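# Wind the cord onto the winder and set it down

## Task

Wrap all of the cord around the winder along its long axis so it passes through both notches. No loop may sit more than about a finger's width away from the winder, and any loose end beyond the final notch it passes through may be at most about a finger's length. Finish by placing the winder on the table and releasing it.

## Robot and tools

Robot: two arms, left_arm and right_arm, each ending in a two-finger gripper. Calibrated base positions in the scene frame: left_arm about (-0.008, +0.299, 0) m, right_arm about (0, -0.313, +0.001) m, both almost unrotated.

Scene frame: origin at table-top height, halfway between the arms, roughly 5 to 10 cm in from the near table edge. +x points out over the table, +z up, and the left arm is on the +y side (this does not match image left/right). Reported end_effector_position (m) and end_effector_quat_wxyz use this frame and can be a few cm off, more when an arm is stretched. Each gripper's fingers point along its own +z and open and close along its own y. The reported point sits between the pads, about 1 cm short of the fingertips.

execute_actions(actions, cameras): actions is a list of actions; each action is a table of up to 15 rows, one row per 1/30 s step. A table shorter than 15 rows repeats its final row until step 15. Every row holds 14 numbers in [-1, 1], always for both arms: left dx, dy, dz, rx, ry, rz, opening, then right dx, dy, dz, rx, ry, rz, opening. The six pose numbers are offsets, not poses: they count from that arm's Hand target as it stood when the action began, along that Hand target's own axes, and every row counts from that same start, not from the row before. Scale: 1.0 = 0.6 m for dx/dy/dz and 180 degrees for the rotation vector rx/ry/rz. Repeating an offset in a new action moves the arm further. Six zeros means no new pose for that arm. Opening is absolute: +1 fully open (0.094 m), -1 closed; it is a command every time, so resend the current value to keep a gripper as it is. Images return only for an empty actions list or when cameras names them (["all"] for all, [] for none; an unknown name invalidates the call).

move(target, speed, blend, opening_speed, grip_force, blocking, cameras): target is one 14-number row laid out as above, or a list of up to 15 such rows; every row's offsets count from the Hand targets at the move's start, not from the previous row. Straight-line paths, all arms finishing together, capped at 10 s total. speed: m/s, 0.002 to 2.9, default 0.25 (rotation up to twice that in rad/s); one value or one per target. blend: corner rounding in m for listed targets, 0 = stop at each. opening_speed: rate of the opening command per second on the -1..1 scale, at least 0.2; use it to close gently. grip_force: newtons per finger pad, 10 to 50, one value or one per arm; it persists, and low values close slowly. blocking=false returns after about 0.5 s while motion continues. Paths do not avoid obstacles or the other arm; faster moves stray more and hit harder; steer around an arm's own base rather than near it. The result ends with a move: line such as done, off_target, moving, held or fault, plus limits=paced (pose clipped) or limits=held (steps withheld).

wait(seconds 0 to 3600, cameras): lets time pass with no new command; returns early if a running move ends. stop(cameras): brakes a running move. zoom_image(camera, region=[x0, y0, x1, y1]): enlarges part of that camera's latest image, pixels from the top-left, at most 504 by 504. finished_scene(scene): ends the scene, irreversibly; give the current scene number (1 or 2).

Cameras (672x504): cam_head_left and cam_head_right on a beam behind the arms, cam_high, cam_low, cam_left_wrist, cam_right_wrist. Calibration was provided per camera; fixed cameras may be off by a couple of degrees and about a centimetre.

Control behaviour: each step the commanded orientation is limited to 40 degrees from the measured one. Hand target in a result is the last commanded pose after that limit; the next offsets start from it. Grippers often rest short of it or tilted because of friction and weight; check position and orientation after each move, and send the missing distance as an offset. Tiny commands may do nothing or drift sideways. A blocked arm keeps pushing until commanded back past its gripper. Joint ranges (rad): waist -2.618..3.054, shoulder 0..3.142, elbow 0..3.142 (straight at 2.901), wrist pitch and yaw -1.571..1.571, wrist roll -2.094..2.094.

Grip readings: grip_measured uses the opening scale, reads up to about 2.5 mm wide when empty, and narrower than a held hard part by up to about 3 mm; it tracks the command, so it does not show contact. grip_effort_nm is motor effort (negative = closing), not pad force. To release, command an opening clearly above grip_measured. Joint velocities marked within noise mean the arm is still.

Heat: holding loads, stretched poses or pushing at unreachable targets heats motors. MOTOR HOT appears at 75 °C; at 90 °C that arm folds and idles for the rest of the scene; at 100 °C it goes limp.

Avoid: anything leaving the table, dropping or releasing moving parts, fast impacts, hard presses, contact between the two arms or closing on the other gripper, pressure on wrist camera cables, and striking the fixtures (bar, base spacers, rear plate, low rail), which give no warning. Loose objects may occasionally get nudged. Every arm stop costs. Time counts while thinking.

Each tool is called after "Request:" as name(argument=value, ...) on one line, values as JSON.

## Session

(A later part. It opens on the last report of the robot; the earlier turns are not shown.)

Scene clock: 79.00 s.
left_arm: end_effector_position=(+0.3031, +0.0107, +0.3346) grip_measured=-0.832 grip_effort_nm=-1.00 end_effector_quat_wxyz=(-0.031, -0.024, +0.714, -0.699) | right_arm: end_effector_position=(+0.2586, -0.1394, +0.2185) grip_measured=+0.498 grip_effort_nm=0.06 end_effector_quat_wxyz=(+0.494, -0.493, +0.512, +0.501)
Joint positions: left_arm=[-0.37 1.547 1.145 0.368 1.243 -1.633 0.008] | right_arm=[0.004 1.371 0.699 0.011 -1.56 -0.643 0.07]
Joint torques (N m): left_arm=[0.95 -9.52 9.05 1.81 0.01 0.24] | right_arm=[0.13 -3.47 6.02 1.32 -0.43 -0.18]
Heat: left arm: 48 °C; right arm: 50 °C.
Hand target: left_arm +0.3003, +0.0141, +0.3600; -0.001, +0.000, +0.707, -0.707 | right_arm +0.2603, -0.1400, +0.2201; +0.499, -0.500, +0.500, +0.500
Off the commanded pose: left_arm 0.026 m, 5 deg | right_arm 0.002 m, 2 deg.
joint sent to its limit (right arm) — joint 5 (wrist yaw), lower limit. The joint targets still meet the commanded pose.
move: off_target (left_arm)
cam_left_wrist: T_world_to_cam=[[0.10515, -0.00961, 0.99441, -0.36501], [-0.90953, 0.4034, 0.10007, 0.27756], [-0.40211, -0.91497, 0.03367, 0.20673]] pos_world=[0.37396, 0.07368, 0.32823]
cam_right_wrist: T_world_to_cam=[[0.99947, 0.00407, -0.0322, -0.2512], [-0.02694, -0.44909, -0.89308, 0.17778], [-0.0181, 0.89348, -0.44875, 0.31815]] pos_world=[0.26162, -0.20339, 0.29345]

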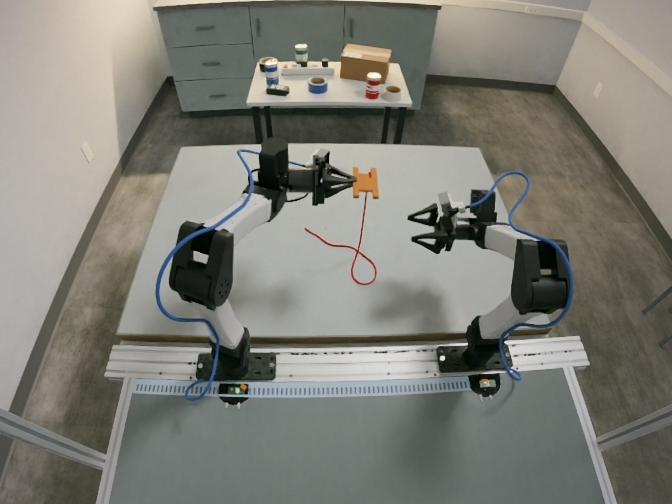

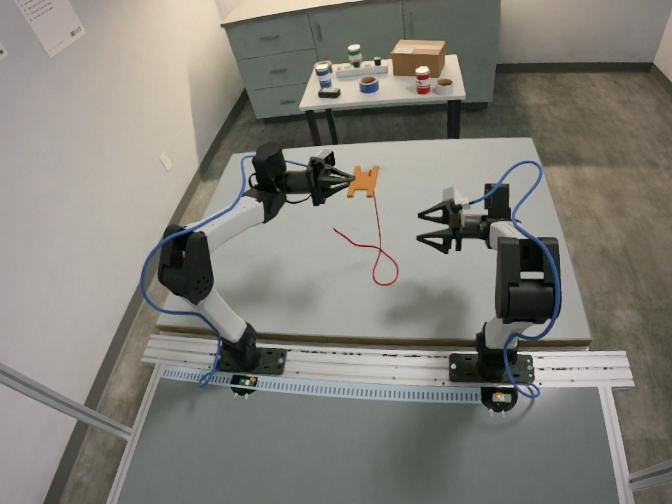

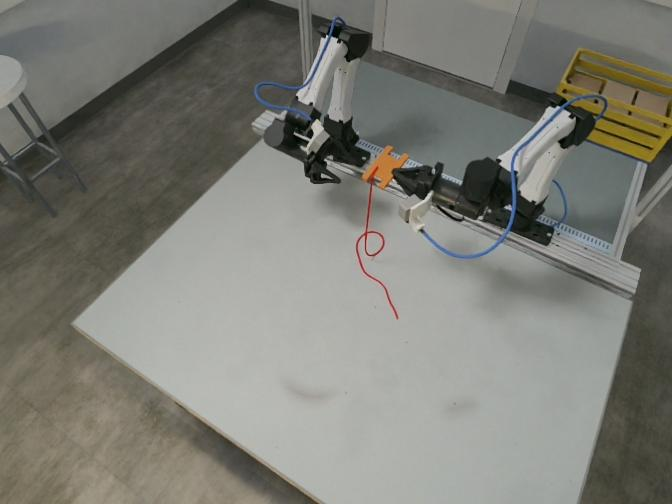

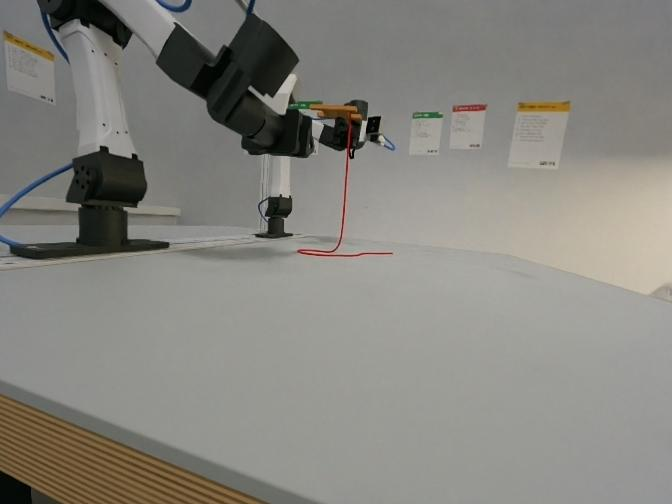

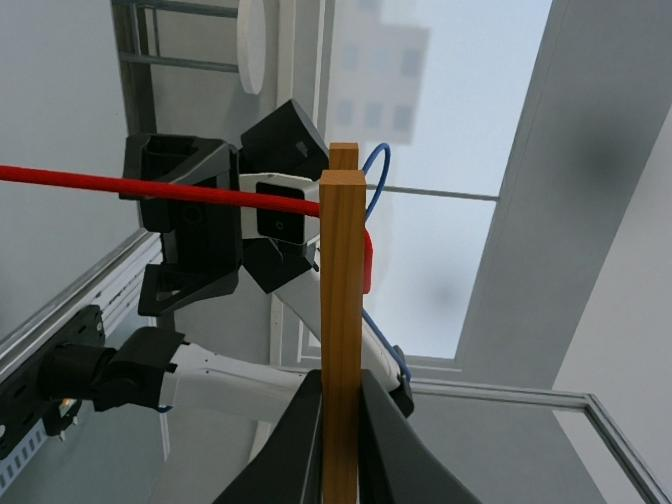

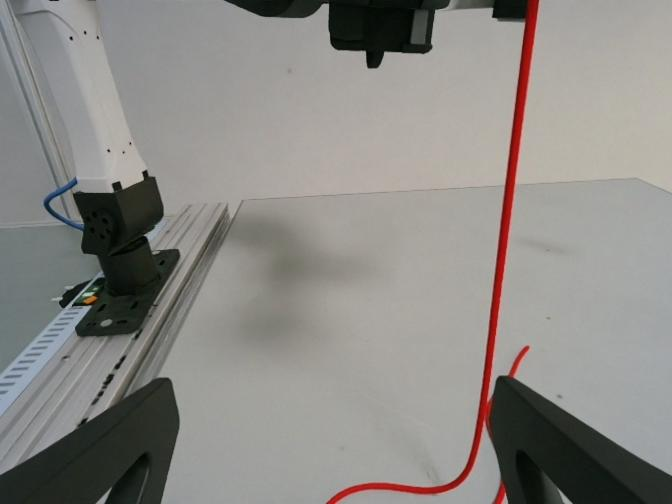

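Request:
zoom_image(camera="cam_head_right", region=[320, 150, 440, 300])

Request:
zoom_image(camera="cam_high", region=[340, 130, 420, 230])

Request:
zoom_image(camera="cam_low", region=[280, 80, 400, 180])

Scaled by 3.360 from the camera's image (finer frame: 960x720).

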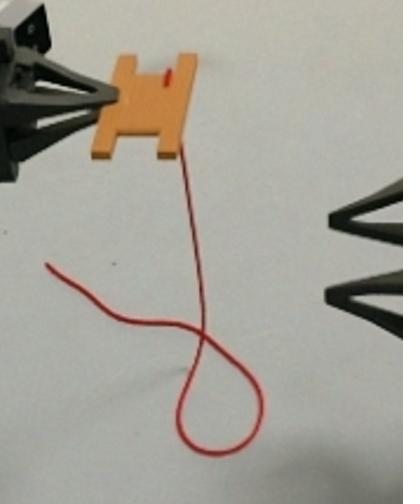

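Scaled by 5.040 from the camera's image (finer frame: 960x720).

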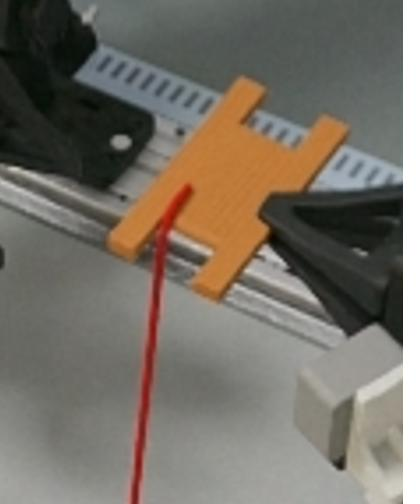

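Scaled by 4.200 from the camera's image (finer frame: 960x720).

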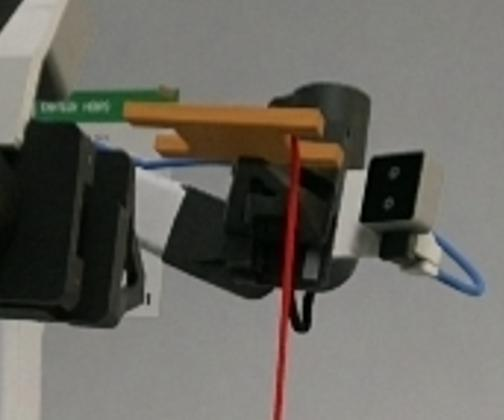

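Request:
move(target=[[0,0,0,0,0,0,-0.92, 0.2002,-0.1278,0.0833,0,0,0,-0.4],[0,0,0,0,0,0,-0.92, 0.2002,-0.1278,0.2033,0,0,0,-0.4]], speed=[0.25,0.12], blend=[0.02,0], cameras=["cam_right_wrist","cam_low","cam_head_right","cam_high"])

Scene clock: 84.23 s.
left_arm: end_effector_position=(+0.3031, +0.0107, +0.3341) grip_measured=-0.832 grip_effort_nm=-1.01 end_effector_quat_wxyz=(-0.031, -0.025, +0.714, -0.699) | right_arm: end_effector_position=(+0.3391, -0.0194, +0.1058) grip_measured=-0.398 grip_effort_nm=-0.10 end_effector_quat_wxyz=(+0.501, -0.504, +0.497, +0.498)
Joint positions: left_arm=[-0.37 1.547 1.145 0.365 1.243 -1.63 0.008] | right_arm=[0.346 2.17 0.841 1.332 -1.237 -0.015 0.028]
Joint torques (N m): left_arm=[0.94 -9.59 9.07 1.8 0.01 0.29] | right_arm=[0.88 -7.86 2.8 1.75 0.09 -0.02]
Heat: left arm: 47 °C; right arm: 48 °C.
Hand target: left_arm +0.3003, +0.0141, +0.3600; -0.001, +0.000, +0.707, -0.707 | right_arm +0.3367, -0.0179, +0.0998; +0.499, -0.500, +0.500, +0.500
Off the commanded pose: left_arm 0.026 m, 5 deg | right_arm 0.007 m, 1 deg.
move: done
cam_right_wrist: T_world_to_cam=[[0.99977, 0.02146, 0.00275, -0.33923], [0.01196, -0.4423, -0.89679, 0.1204], [-0.01803, 0.89661, -0.44245, 0.16131]] pos_world=[0.34061, -0.0841, 0.18028]
Images, in order (width x height): cam_head_right 672x504, cam_high 672x504, cam_low 672x504, cam_right_wrist 672x504.

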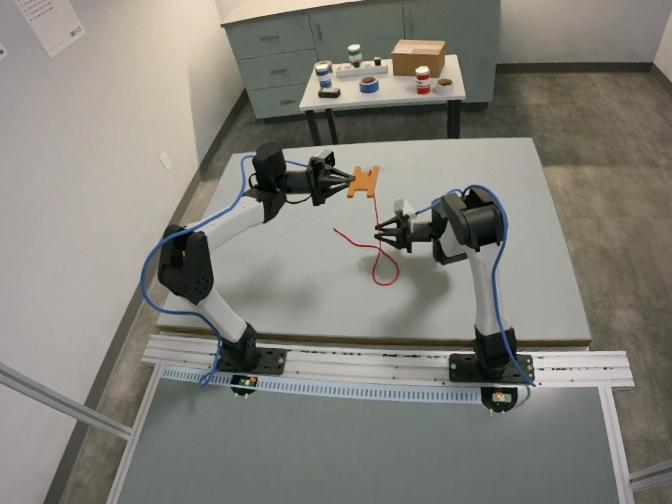

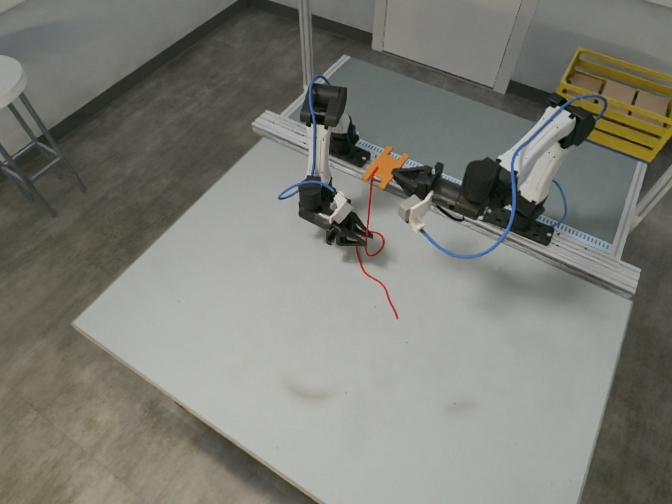

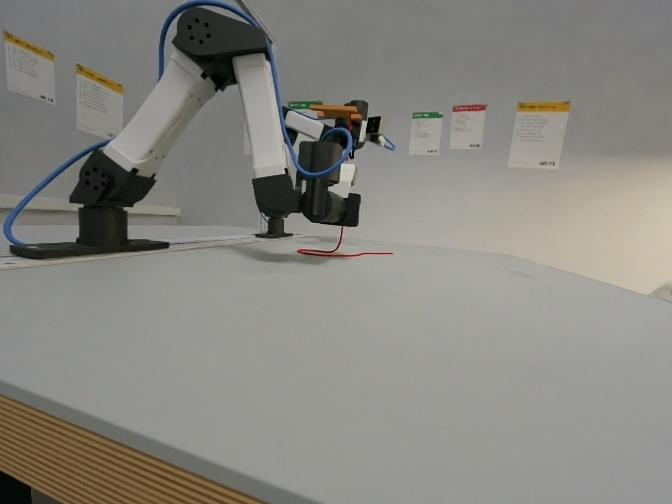

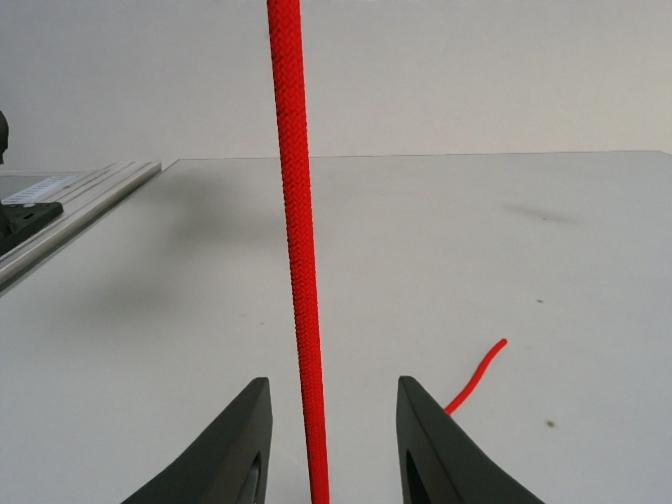

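Request:
move(target=[0,0,0,0,0,0,-0.92, 0,0,0,0,0,0,-1], opening_speed=0.8, cameras=["cam_right_wrist"])

Scene clock: 85.67 s.
left_arm: end_effector_position=(+0.3031, +0.0107, +0.3341) grip_measured=-0.832 grip_effort_nm=-1.01 end_effector_quat_wxyz=(-0.031, -0.025, +0.714, -0.699) | right_arm: end_effector_position=(+0.3392, -0.0194, +0.1058) grip_measured=-0.956 grip_effort_nm=-0.95 end_effector_quat_wxyz=(+0.501, -0.504, +0.497, +0.498)
Joint positions: left_arm=[-0.37 1.547 1.145 0.365 1.243 -1.63 0.008] | right_arm=[0.346 2.17 0.841 1.332 -1.237 -0.014 0.002]
Joint torques (N m): left_arm=[0.95 -9.58 9.05 1.8 0 0.29] | right_arm=[0.98 -7.8 2.7 1.66 0.09 -0.04]
Heat: left arm: 47 °C; right arm: 48 °C.
Hand target: left_arm +0.3003, +0.0141, +0.3600; -0.001, +0.000, +0.707, -0.707 | right_arm +0.3367, -0.0180, +0.1000; +0.499, -0.501, +0.500, +0.500
Off the commanded pose: left_arm 0.026 m, 5 deg | right_arm 0.007 m, 1 deg.
move: done
cam_right_wrist: T_world_to_cam=[[0.99977, 0.02101, 0.00275, -0.33926], [0.01176, -0.44218, -0.89685, 0.12058], [-0.01763, 0.89668, -0.44233, 0.1612]] pos_world=[0.34061, -0.0841, 0.18038]

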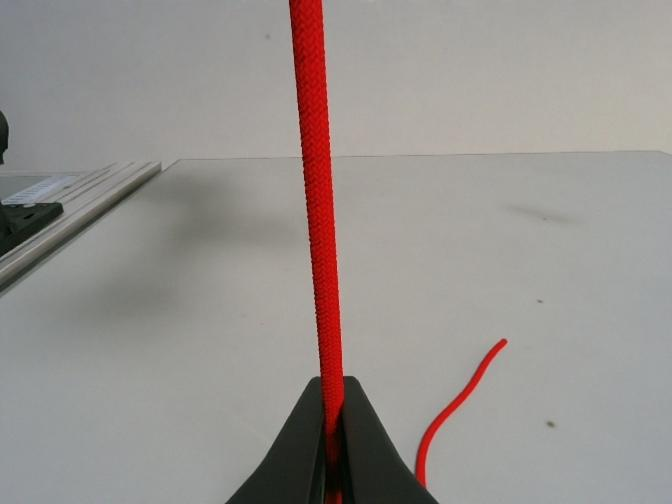

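Request:
move(target=[[0,0,0,0,0,0,-0.92, -0.0133,0,0.1133,0,0,0,-1],[0,0,0,0,0,0,-0.92, -0.0133,0,0.1133,0,0,0,-0.3],[0,0,0,0,0,0,-0.92, -0.0133,0,-0.1867,0,0,0,-0.3]], speed=[0.15,0.15,0.25], cameras=["cam_right_wrist","cam_head_right","cam_low"])

Scene clock: 94.17 s.
left_arm: end_effector_position=(+0.3025, +0.0109, +0.3342) grip_measured=-0.832 grip_effort_nm=-1.01 end_effector_quat_wxyz=(-0.033, -0.026, +0.715, -0.698) | right_arm: end_effector_position=(+0.3388, -0.1276, +0.1012) grip_measured=-0.301 grip_effort_nm=0.07 end_effector_quat_wxyz=(+0.487, -0.490, +0.512, +0.510)
Joint positions: left_arm=[-0.37 1.544 1.145 0.357 1.243 -1.63 0.008] | right_arm=[0.04 2.123 0.748 1.3 -1.539 -0.038 0.033]
Joint torques (N m): left_arm=[0.96 -9.31 9.06 1.88 0.01 0.29] | right_arm=[-0.28 -10.29 2.48 1.47 -0.15 -0.21]
Heat: left arm: 47 °C; right arm: 46 °C.
Hand target: left_arm +0.3003, +0.0142, +0.3601; -0.001, +0.000, +0.707, -0.707 | right_arm +0.3368, -0.1301, +0.1082; +0.499, -0.501, +0.500, +0.500
Off the commanded pose: left_arm 0.026 m, 5 deg | right_arm 0.008 m, 3 deg.
move: off_target (right_arm)
cam_right_wrist: T_world_to_cam=[[0.99853, 0.0178, -0.05128, -0.33117], [-0.038, -0.44538, -0.89453, 0.08485], [-0.03876, 0.89516, -0.44405, 0.26328]] pos_world=[0.34412, -0.19199, 0.17582]
Images, in order (width x height): cam_head_right 672x504, cam_low 672x504, cam_right_wrist 672x504.

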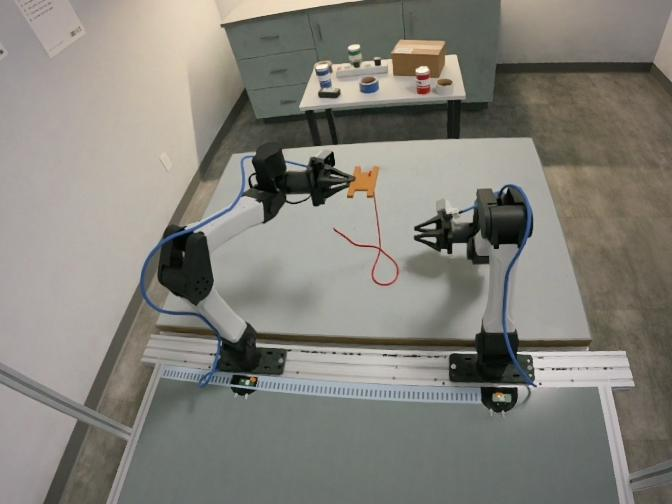

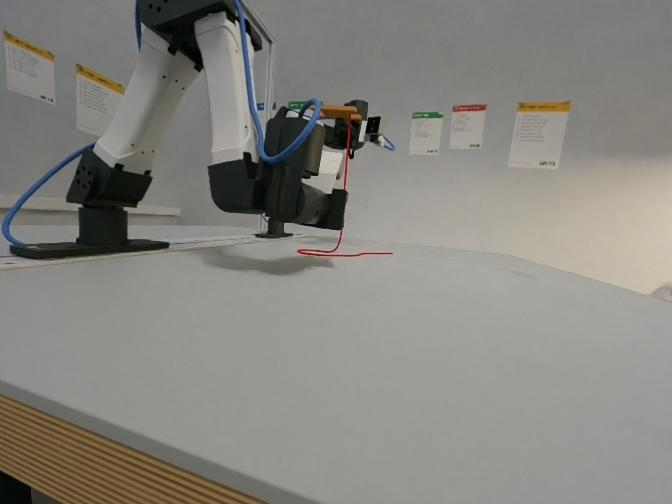

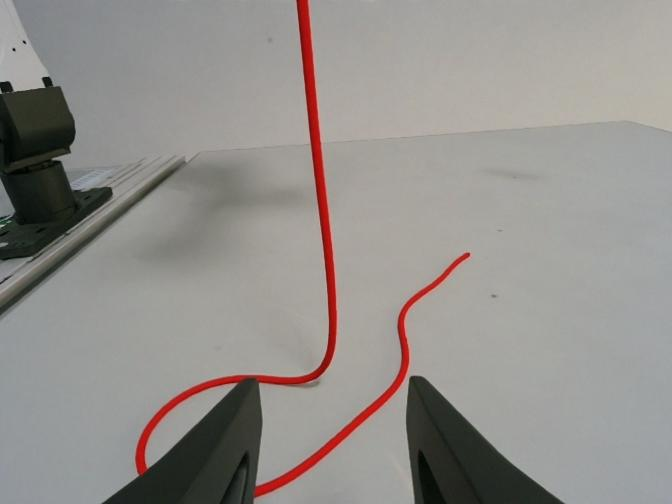

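Request:
move(target=[0,0,0,0,0,0.5,-0.92, -0.3817,0.0613,0.0167,0,0,0.5,-0.3], speed=0.4, cameras=["cam_right_wrist","cam_high","cam_low"])

Request:
zoom_image(camera="cam_low", region=[280, 60, 420, 180])

Request:
zoom_image(camera="cam_high", region=[340, 110, 440, 230])

Scene clock: 98.03 s.
left_arm: end_effector_position=(+0.3025, +0.0109, +0.3352) grip_measured=-0.832 grip_effort_nm=-1.01 end_effector_quat_wxyz=(+0.471, +0.486, +0.523, -0.517) | right_arm: end_effector_position=(+0.3010, -0.1214, +0.3275) grip_measured=-0.301 grip_effort_nm=0.06 end_effector_quat_wxyz=(-0.006, +0.004, +0.708, +0.706)
Joint positions: left_arm=[-0.37 1.544 1.145 0.364 1.243 -0.066 0.008] | right_arm=[0.063 1.409 0.996 0.398 -1.518 1.563 0.033]
Joint torques (N m): left_arm=[0.96 -9.13 8.99 1.79 0 0.26] | right_arm=[0.7 -5.97 7.66 1.32 0.09 0.01]
Heat: left arm: 47 °C; right arm: 46 °C.
Hand target: left_arm +0.3003, +0.0142, +0.3600; +0.500, +0.500, +0.500, -0.500 | right_arm +0.3001, -0.1193, +0.3372; -0.001, +0.000, +0.708, +0.706
Off the commanded pose: left_arm 0.025 m, 5 deg | right_arm 0.010 m, 1 deg.
move: off_target (left_arm)
cam_right_wrist: T_world_to_cam=[[-0.02119, 0.01352, -0.99968, 0.33508], [-0.89659, -0.44266, 0.01301, 0.2502], [-0.44235, 0.89658, 0.0215, 0.32583]] pos_world=[0.37555, -0.18591, 0.32471]
Images, in order (width x height): cam_high 672x504, cam_low 672x504, cam_right_wrist 672x504.

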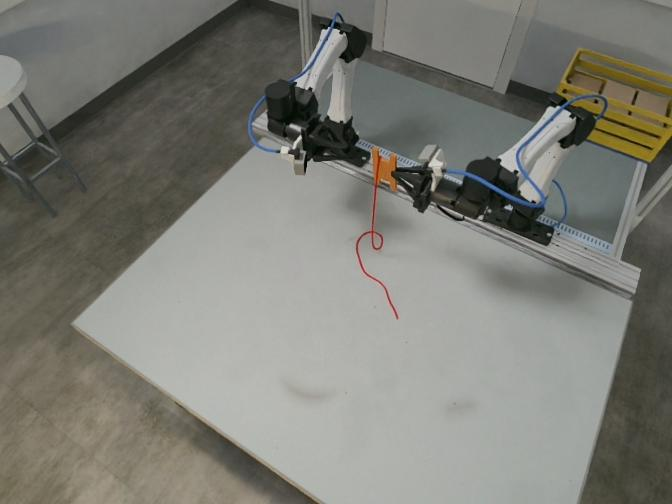

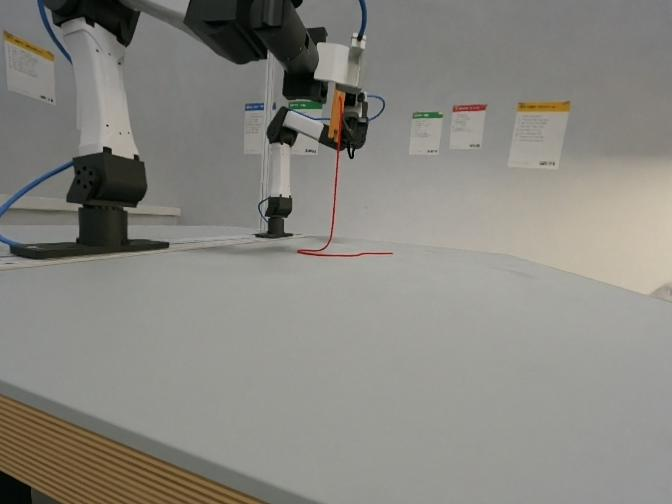

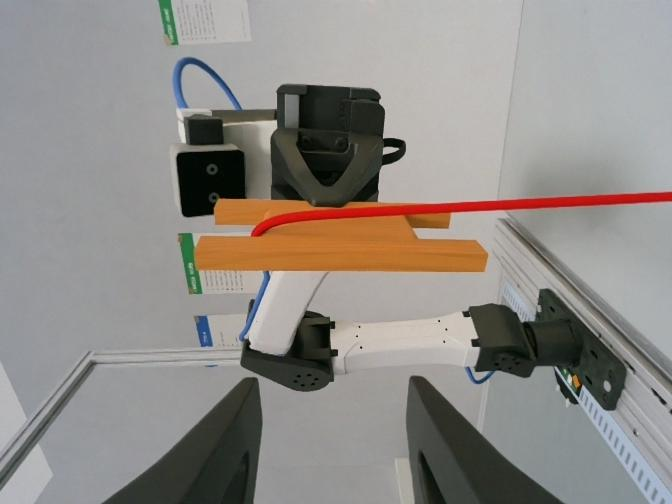

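Scaled by 3.600 from the camera's image (finer frame: 960x720).

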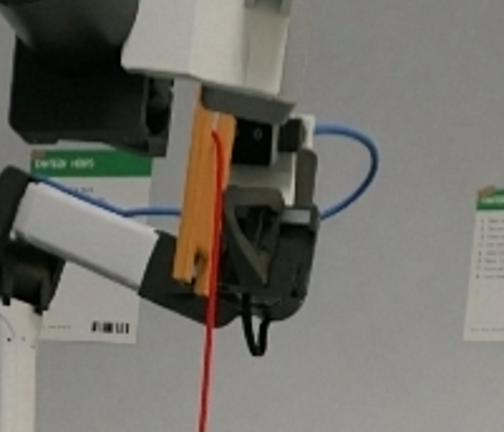

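Scaled by 4.200 from the camera's image (finer frame: 960x720).

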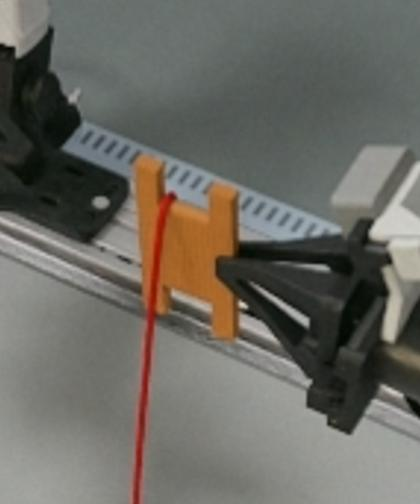

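Request:
zoom_image(camera="cam_high", region=[362, 140, 402, 200])

Request:
zoom_image(camera="cam_right_wrist", region=[180, 180, 520, 290])

Scaled by 8.400 from the camera's image (finer frame: 960x720).

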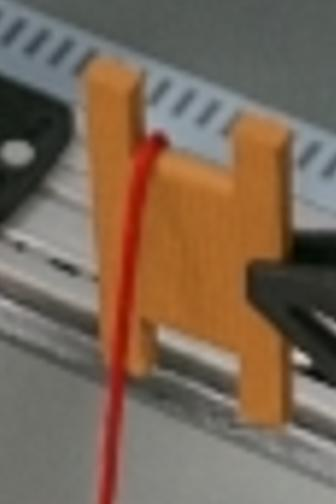

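Scaled by 1.482 from the camera's image (finer frame: 960x720).

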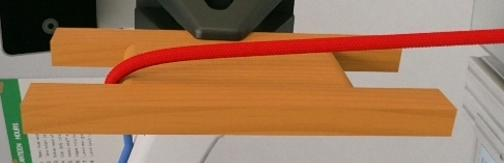

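Request:
move(target=[0,0,0,0,0,0,-0.92, -0.0198,-0.3203,0.0655,0,0,-0.5,0.0], speed=0.35, cameras=["cam_right_wrist","cam_head_right","cam_low"])

Scene clock: 106.53 s.
left_arm: end_effector_position=(+0.3025, +0.0109, +0.3348) grip_measured=-0.832 grip_effort_nm=-1.01 end_effector_quat_wxyz=(+0.471, +0.486, +0.524, -0.517) | right_arm: end_effector_position=(+0.3127, -0.0824, +0.1494) grip_measured=-0.001 grip_effort_nm=0.06 end_effector_quat_wxyz=(+0.496, -0.499, +0.502, +0.503)
Joint positions: left_arm=[-0.37 1.544 1.145 0.362 1.243 -0.064 0.008] | right_arm=[0.185 1.904 0.67 1.237 -1.398 0.004 0.047]
Joint torques (N m): left_arm=[0.95 -9.21 9.05 1.78 0.01 0.29] | right_arm=[0.81 -6.35 3.06 1.5 0.11 -0.2]
Heat: left arm: 46 °C; right arm: 44 °C.
Hand target: left_arm +0.3003, +0.0142, +0.3600; +0.500, +0.500, +0.500, -0.500 | right_arm +0.3119, -0.0806, +0.1450; +0.499, -0.501, +0.500, +0.500
Off the commanded pose: left_arm 0.026 m, 5 deg | right_arm 0.005 m, 1 deg.
move: done
cam_right_wrist: T_world_to_cam=[[0.99962, 0.02209, -0.01657, -0.30861], [-0.00507, -0.4428, -0.8966, 0.13731], [-0.02715, 0.89635, -0.44252, 0.23944]] pos_world=[0.31569, -0.147, 0.22396]
Images, in order (width x height): cam_head_right 672x504, cam_low 672x504, cam_right_wrist 672x504.

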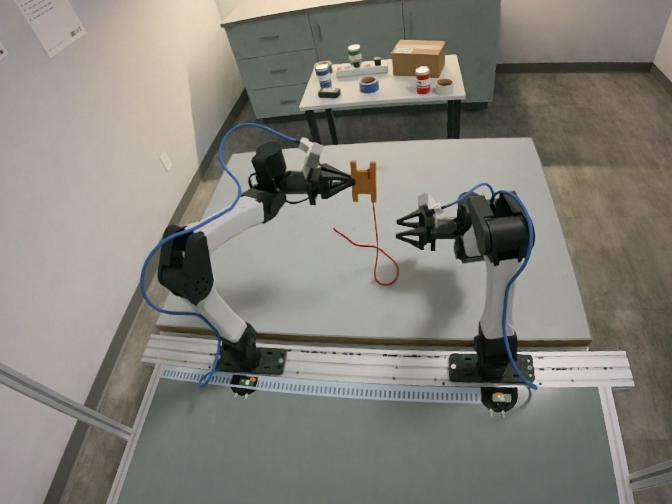

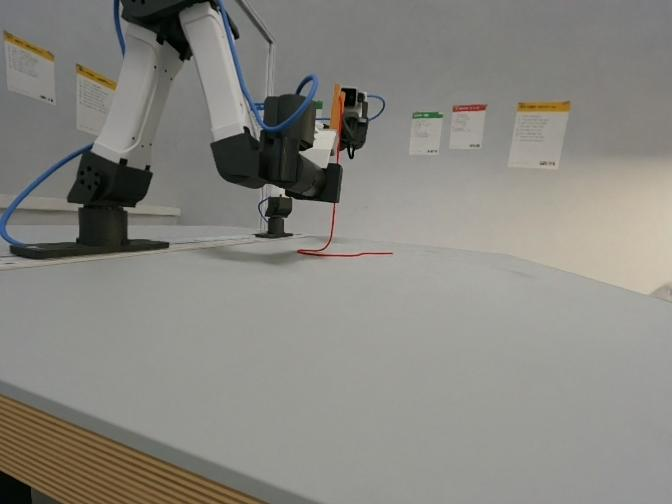

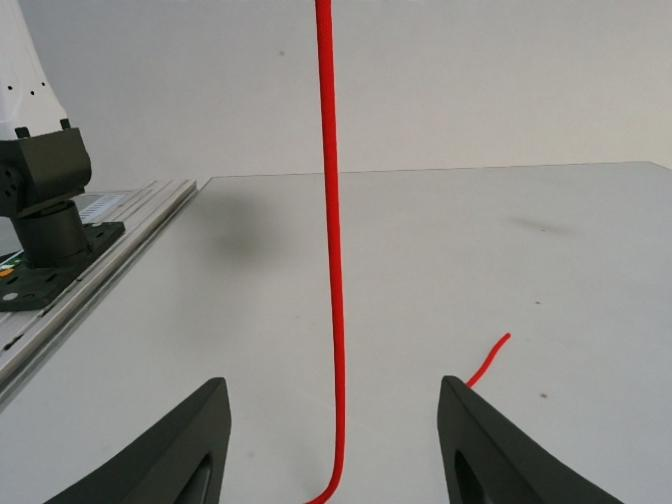

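Request:
move(target=[[0,0,0,0,0,0,-0.92, 0,0,0.11,0,0,0,0],[0,0,0,0,0,0,-0.92, 0,0,0.11,0,0,0,-1],[0,0,0,0,0,0,-0.92, 0.0083,0,0.1383,0,0,0,-1]], speed=[0.15,0.15,0.1], cameras=["cam_right_wrist","cam_high","cam_low"])

Request:
zoom_image(camera="cam_high", region=[352, 130, 412, 220])

Request:
zoom_image(camera="cam_low", region=[280, 60, 420, 210])

Scene clock: 110.03 s.
left_arm: end_effector_position=(+0.3024, +0.0110, +0.3326) grip_measured=-0.832 grip_effort_nm=-1.01 end_effector_quat_wxyz=(+0.465, +0.483, +0.529, -0.520) | right_arm: end_effector_position=(+0.3085, -0.0010, +0.1434) grip_measured=-0.960 grip_effort_nm=-1.05 end_effector_quat_wxyz=(+0.497, -0.500, +0.500, +0.503)
Joint positions: left_arm=[-0.37 1.544 1.145 0.344 1.243 -0.064 0.008] | right_arm=[0.427 1.981 0.752 1.235 -1.158 0.003 0.002]
Joint torques (N m): left_arm=[0.95 -9.36 9.06 1.92 0.02 0.29] | right_arm=[0.79 -6.48 4.97 1.55 0.1 -0.22]
Motor temperatures (°C): left_arm=[25 38 45 46 25 25 28] | right_arm=[22 44 38 41 25 29 28]
Heat: left arm: 46 °C; right arm: 44 °C.
Hand target: left_arm +0.3003, +0.0142, +0.3600; +0.500, +0.500, +0.500, -0.500 | right_arm +0.3117, +0.0023, +0.1397; +0.499, -0.501, +0.500, +0.500
Off the commanded pose: left_arm 0.028 m, 6 deg | right_arm 0.006 m, 0 deg.
move: done
cam_right_wrist: T_world_to_cam=[[0.99966, 0.02292, -0.01213, -0.30692], [-0.00078, -0.44088, -0.89757, 0.16668], [-0.02592, 0.89728, -0.44071, 0.16308]] pos_world=[0.31117, -0.06581, 0.21776]
Images, in order (width x height): cam_high 672x504, cam_low 672x504, cam_right_wrist 672x504.

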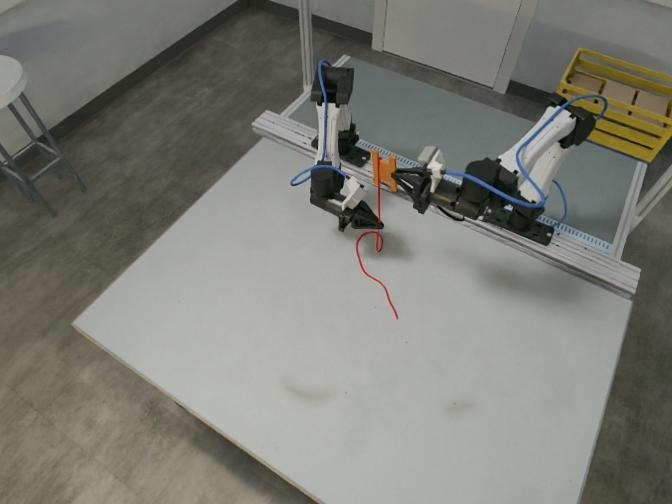

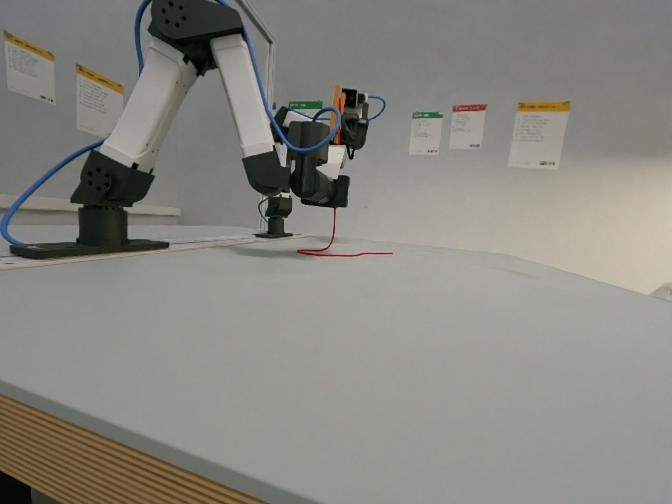

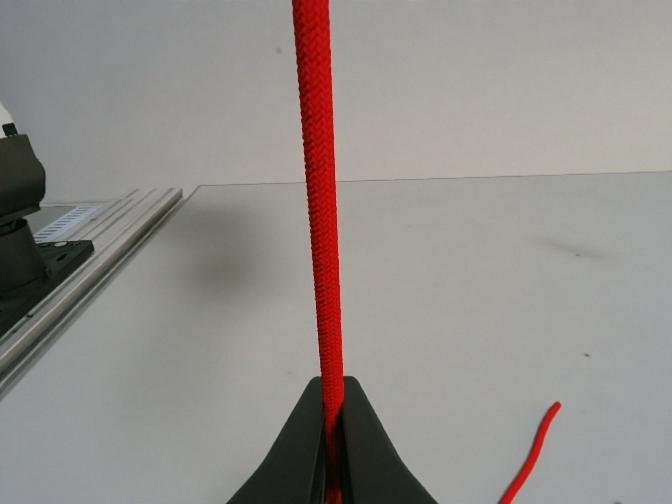

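Scaled by 5.600 from the camera's image (finer frame: 960x720).

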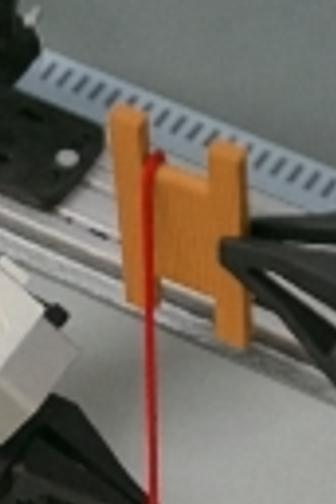

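Scaled by 3.360 from the camera's image (finer frame: 960x720).

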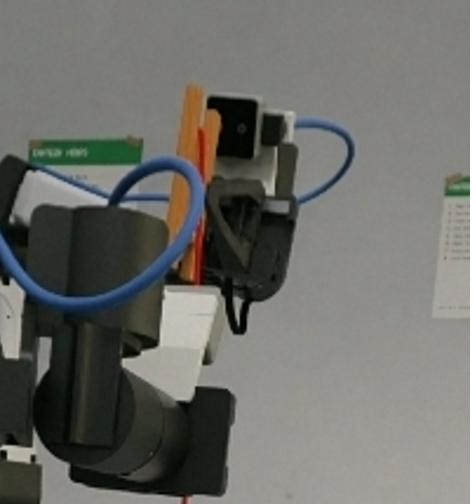

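Request:
move(target=[0,0,0,0,0,0,-0.92, -0.005,0.0,0.0417,0,0,0,-1], speed=0.1, cameras=["cam_right_wrist","cam_high"])

Request:
zoom_image(camera="cam_high", region=[362, 140, 402, 200])

Scene clock: 111.40 s.
left_arm: end_effector_position=(+0.3024, +0.0110, +0.3326) grip_measured=-0.832 grip_effort_nm=-1.01 end_effector_quat_wxyz=(+0.465, +0.483, +0.529, -0.520) | right_arm: end_effector_position=(+0.3082, +0.0236, +0.1483) grip_measured=-0.960 grip_effort_nm=-1.05 end_effector_quat_wxyz=(+0.502, -0.502, +0.495, +0.501)
Joint positions: left_arm=[-0.37 1.544 1.145 0.344 1.243 -0.064 0.008] | right_arm=[0.492 1.998 0.8 1.219 -1.093 0.003 0.002]
Joint torques (N m): left_arm=[0.92 -9.28 9.05 1.92 0.01 0.29] | right_arm=[0.91 -6.91 5.34 1.41 0.12 -0.18]
Heat: left arm: 46 °C; right arm: 44 °C.
Hand target: left_arm +0.3003, +0.0142, +0.3600; +0.500, +0.500, +0.500, -0.501 | right_arm +0.3117, +0.0274, +0.1427; +0.499, -0.501, +0.500, +0.500
Off the commanded pose: left_arm 0.028 m, 6 deg | right_arm 0.008 m, 1 deg.
move: done
cam_right_wrist: T_world_to_cam=[[0.99973, 0.02335, 0.00138, -0.30917], [0.01138, -0.4342, -0.90075, 0.17859], [-0.02043, 0.90051, -0.43434, 0.14036]] pos_world=[0.30992, -0.04163, 0.22226]
Images, in order (width x height): cam_high 672x504, cam_right_wrist 672x504.

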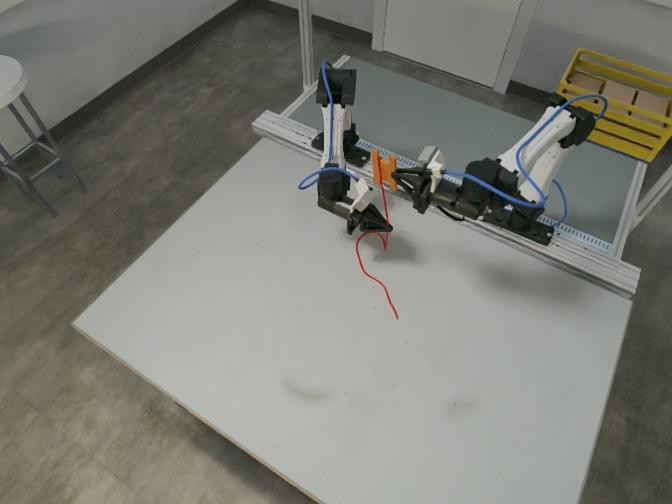

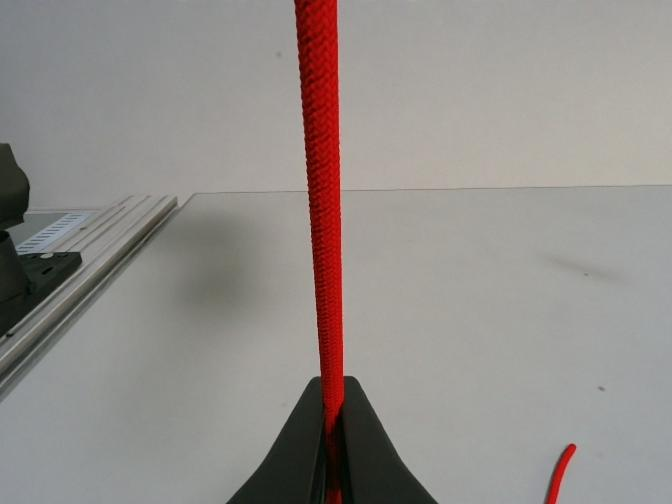

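Scaled by 8.400 from the camera's image (finer frame: 960x720).

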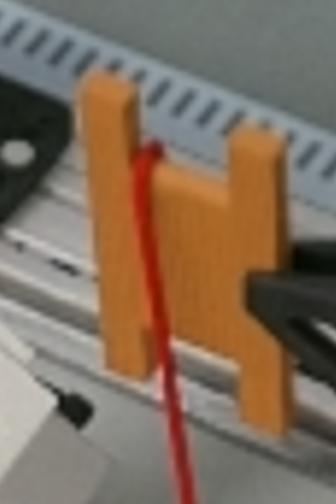

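Request:
move(target=[0,0,0,0,0,0.5,-0.92, -0.0617,-0.0483,0.02,0,0,0,-1], speed=0.35, cameras=["cam_right_wrist","cam_high","cam_low"])

Request:
zoom_image(camera="cam_high", region=[352, 130, 412, 220])

Request:
zoom_image(camera="cam_low", region=[280, 60, 420, 210])

Scene clock: 115.47 s.
left_arm: end_effector_position=(+0.3039, +0.0115, +0.3284) grip_measured=-0.832 grip_effort_nm=-1.00 end_effector_quat_wxyz=(+0.692, +0.719, +0.047, -0.047) | right_arm: end_effector_position=(+0.3386, +0.0395, +0.1833) grip_measured=-0.960 grip_effort_nm=-1.05 end_effector_quat_wxyz=(+0.509, -0.504, +0.488, +0.499)
Joint positions: left_arm=[-0.369 1.544 1.145 0.313 1.236 1.503 0.008] | right_arm=[0.492 1.988 0.98 1.05 -1.092 0.003 0.002]
Joint torques (N m): left_arm=[0.85 -9.43 8.9 2.2 0.1 0.28] | right_arm=[0.14 -9.4 5.29 1.11 0.05 -0.09]
Heat: left arm: 46 °C; right arm: 44 °C.
Hand target: left_arm +0.3002, +0.0141, +0.3600; +0.707, +0.707, +0.000, -0.001 | right_arm +0.3406, +0.0396, +0.1797; +0.499, -0.501, +0.500, +0.500
Off the commanded pose: left_arm 0.032 m, 8 deg | right_arm 0.004 m, 2 deg.
move: off_target (left_arm)
cam_right_wrist: T_world_to_cam=[[0.99954, 0.02244, 0.02019, -0.34338], [0.02782, -0.42532, -0.90461, 0.21144], [-0.01171, 0.90476, -0.42575, 0.13728]] pos_world=[0.33895, -0.02657, 0.25666]
Images, in order (width x height): cam_high 672x504, cam_low 672x504, cam_right_wrist 672x504.

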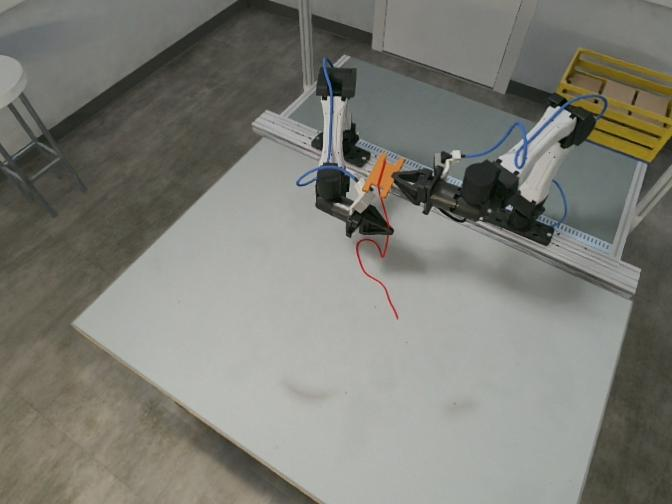

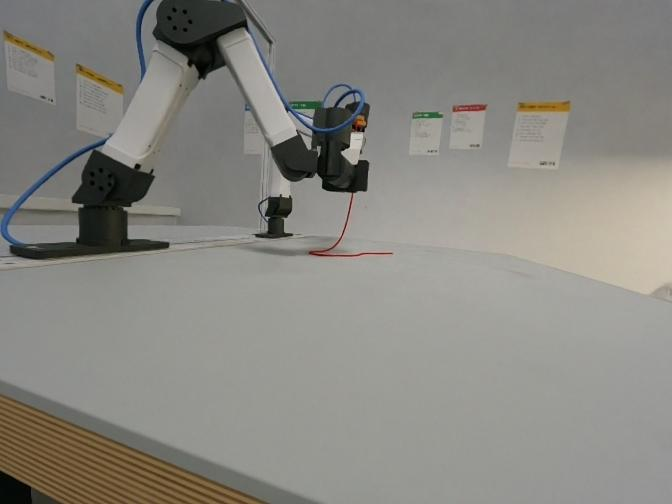

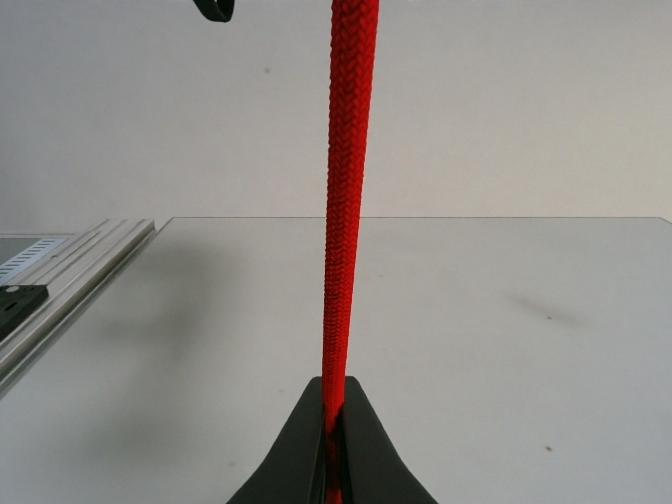

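Scaled by 5.600 from the camera's image (finer frame: 960x720).

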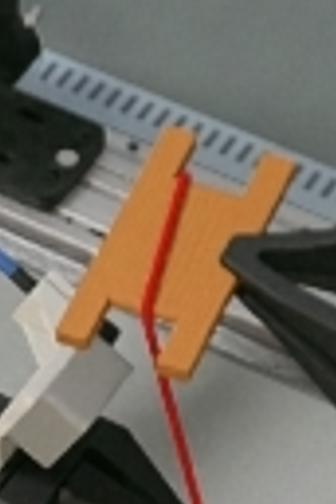

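Scaled by 3.360 from the camera's image (finer frame: 960x720).

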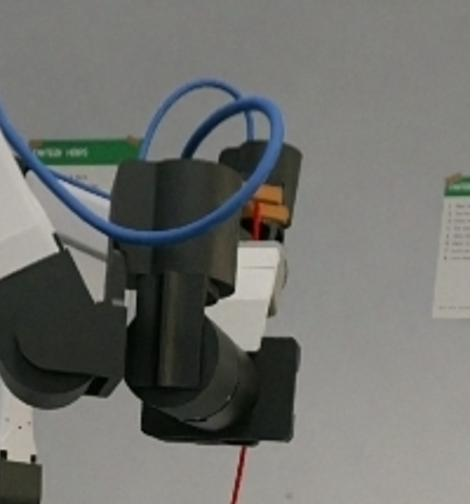

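Request:
move(target=[[0,0,0,0,0,0,-0.92, 0,0,0,0,0,0,-0.65],[0,0,0,0,0,0,-0.92, 0.1317,0.0083,0,0,0,0,-0.65],[0,0,0,0,0,0,-0.92, 0.1317,0.0083,0,0,0,0,-1]], speed=[0.1,0.15,0.1], cameras=["cam_right_wrist","cam_high","cam_low"])

Request:
zoom_image(camera="cam_high", region=[342, 130, 432, 265])

Scene clock: 120.63 s.
left_arm: end_effector_position=(+0.3030, +0.0118, +0.3313) grip_measured=-0.832 grip_effort_nm=-1.01 end_effector_quat_wxyz=(+0.694, +0.718, +0.039, -0.039) | right_arm: end_effector_position=(+0.3364, +0.0384, +0.1067) grip_measured=-0.996 grip_effort_nm=-0.18 end_effector_quat_wxyz=(+0.501, -0.504, +0.497, +0.498)
Joint positions: left_arm=[-0.369 1.539 1.145 0.321 1.235 1.515 0.008] | right_arm=[0.492 2.208 0.936 1.274 -1.092 -0.016 0]
Joint torques (N m): left_arm=[0.9 -8.81 8.98 2.06 0.11 0.2] | right_arm=[0.77 -8.18 3.49 1.77 0.06 0.04]
Heat: left arm: 46 °C; right arm: 44 °C.
Hand target: left_arm +0.3003, +0.0141, +0.3600; +0.707, +0.707, +0.000, -0.001 | right_arm +0.3356, +0.0393, +0.1007; +0.499, -0.501, +0.500, +0.500
Off the commanded pose: left_arm 0.029 m, 7 deg | right_arm 0.006 m, 1 deg.
move: done
cam_right_wrist: T_world_to_cam=[[0.99974, 0.02257, 0.00299, -0.33778], [0.01267, -0.44224, -0.89681, 0.14661], [-0.01892, 0.89661, -0.44241, 0.11004]] pos_world=[0.33792, -0.0262, 0.18118]
Images, in order (width x height): cam_high 672x504, cam_low 672x504, cam_right_wrist 672x504.

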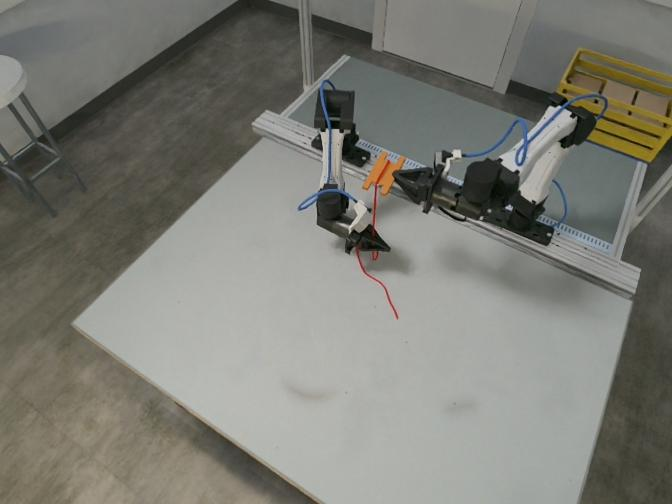

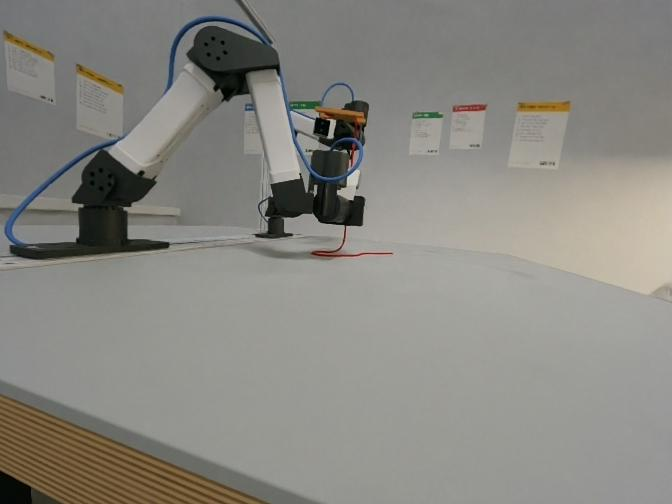

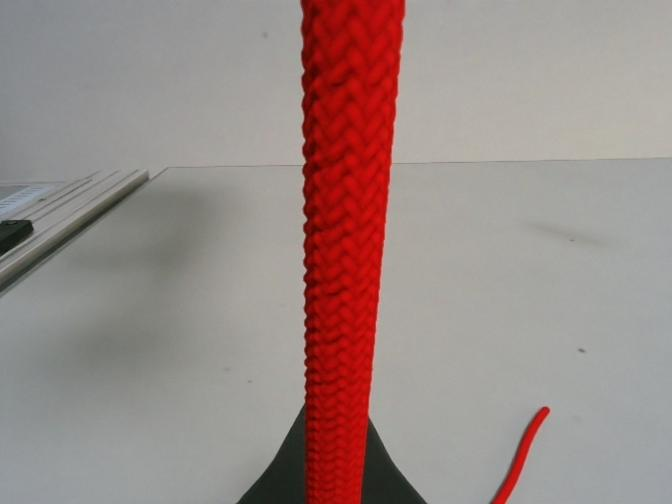

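Scaled by 3.733 from the camera's image (finer frame: 960x720).

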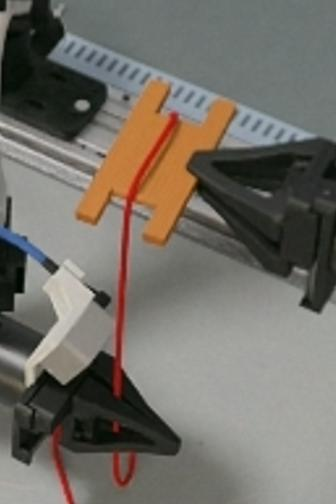

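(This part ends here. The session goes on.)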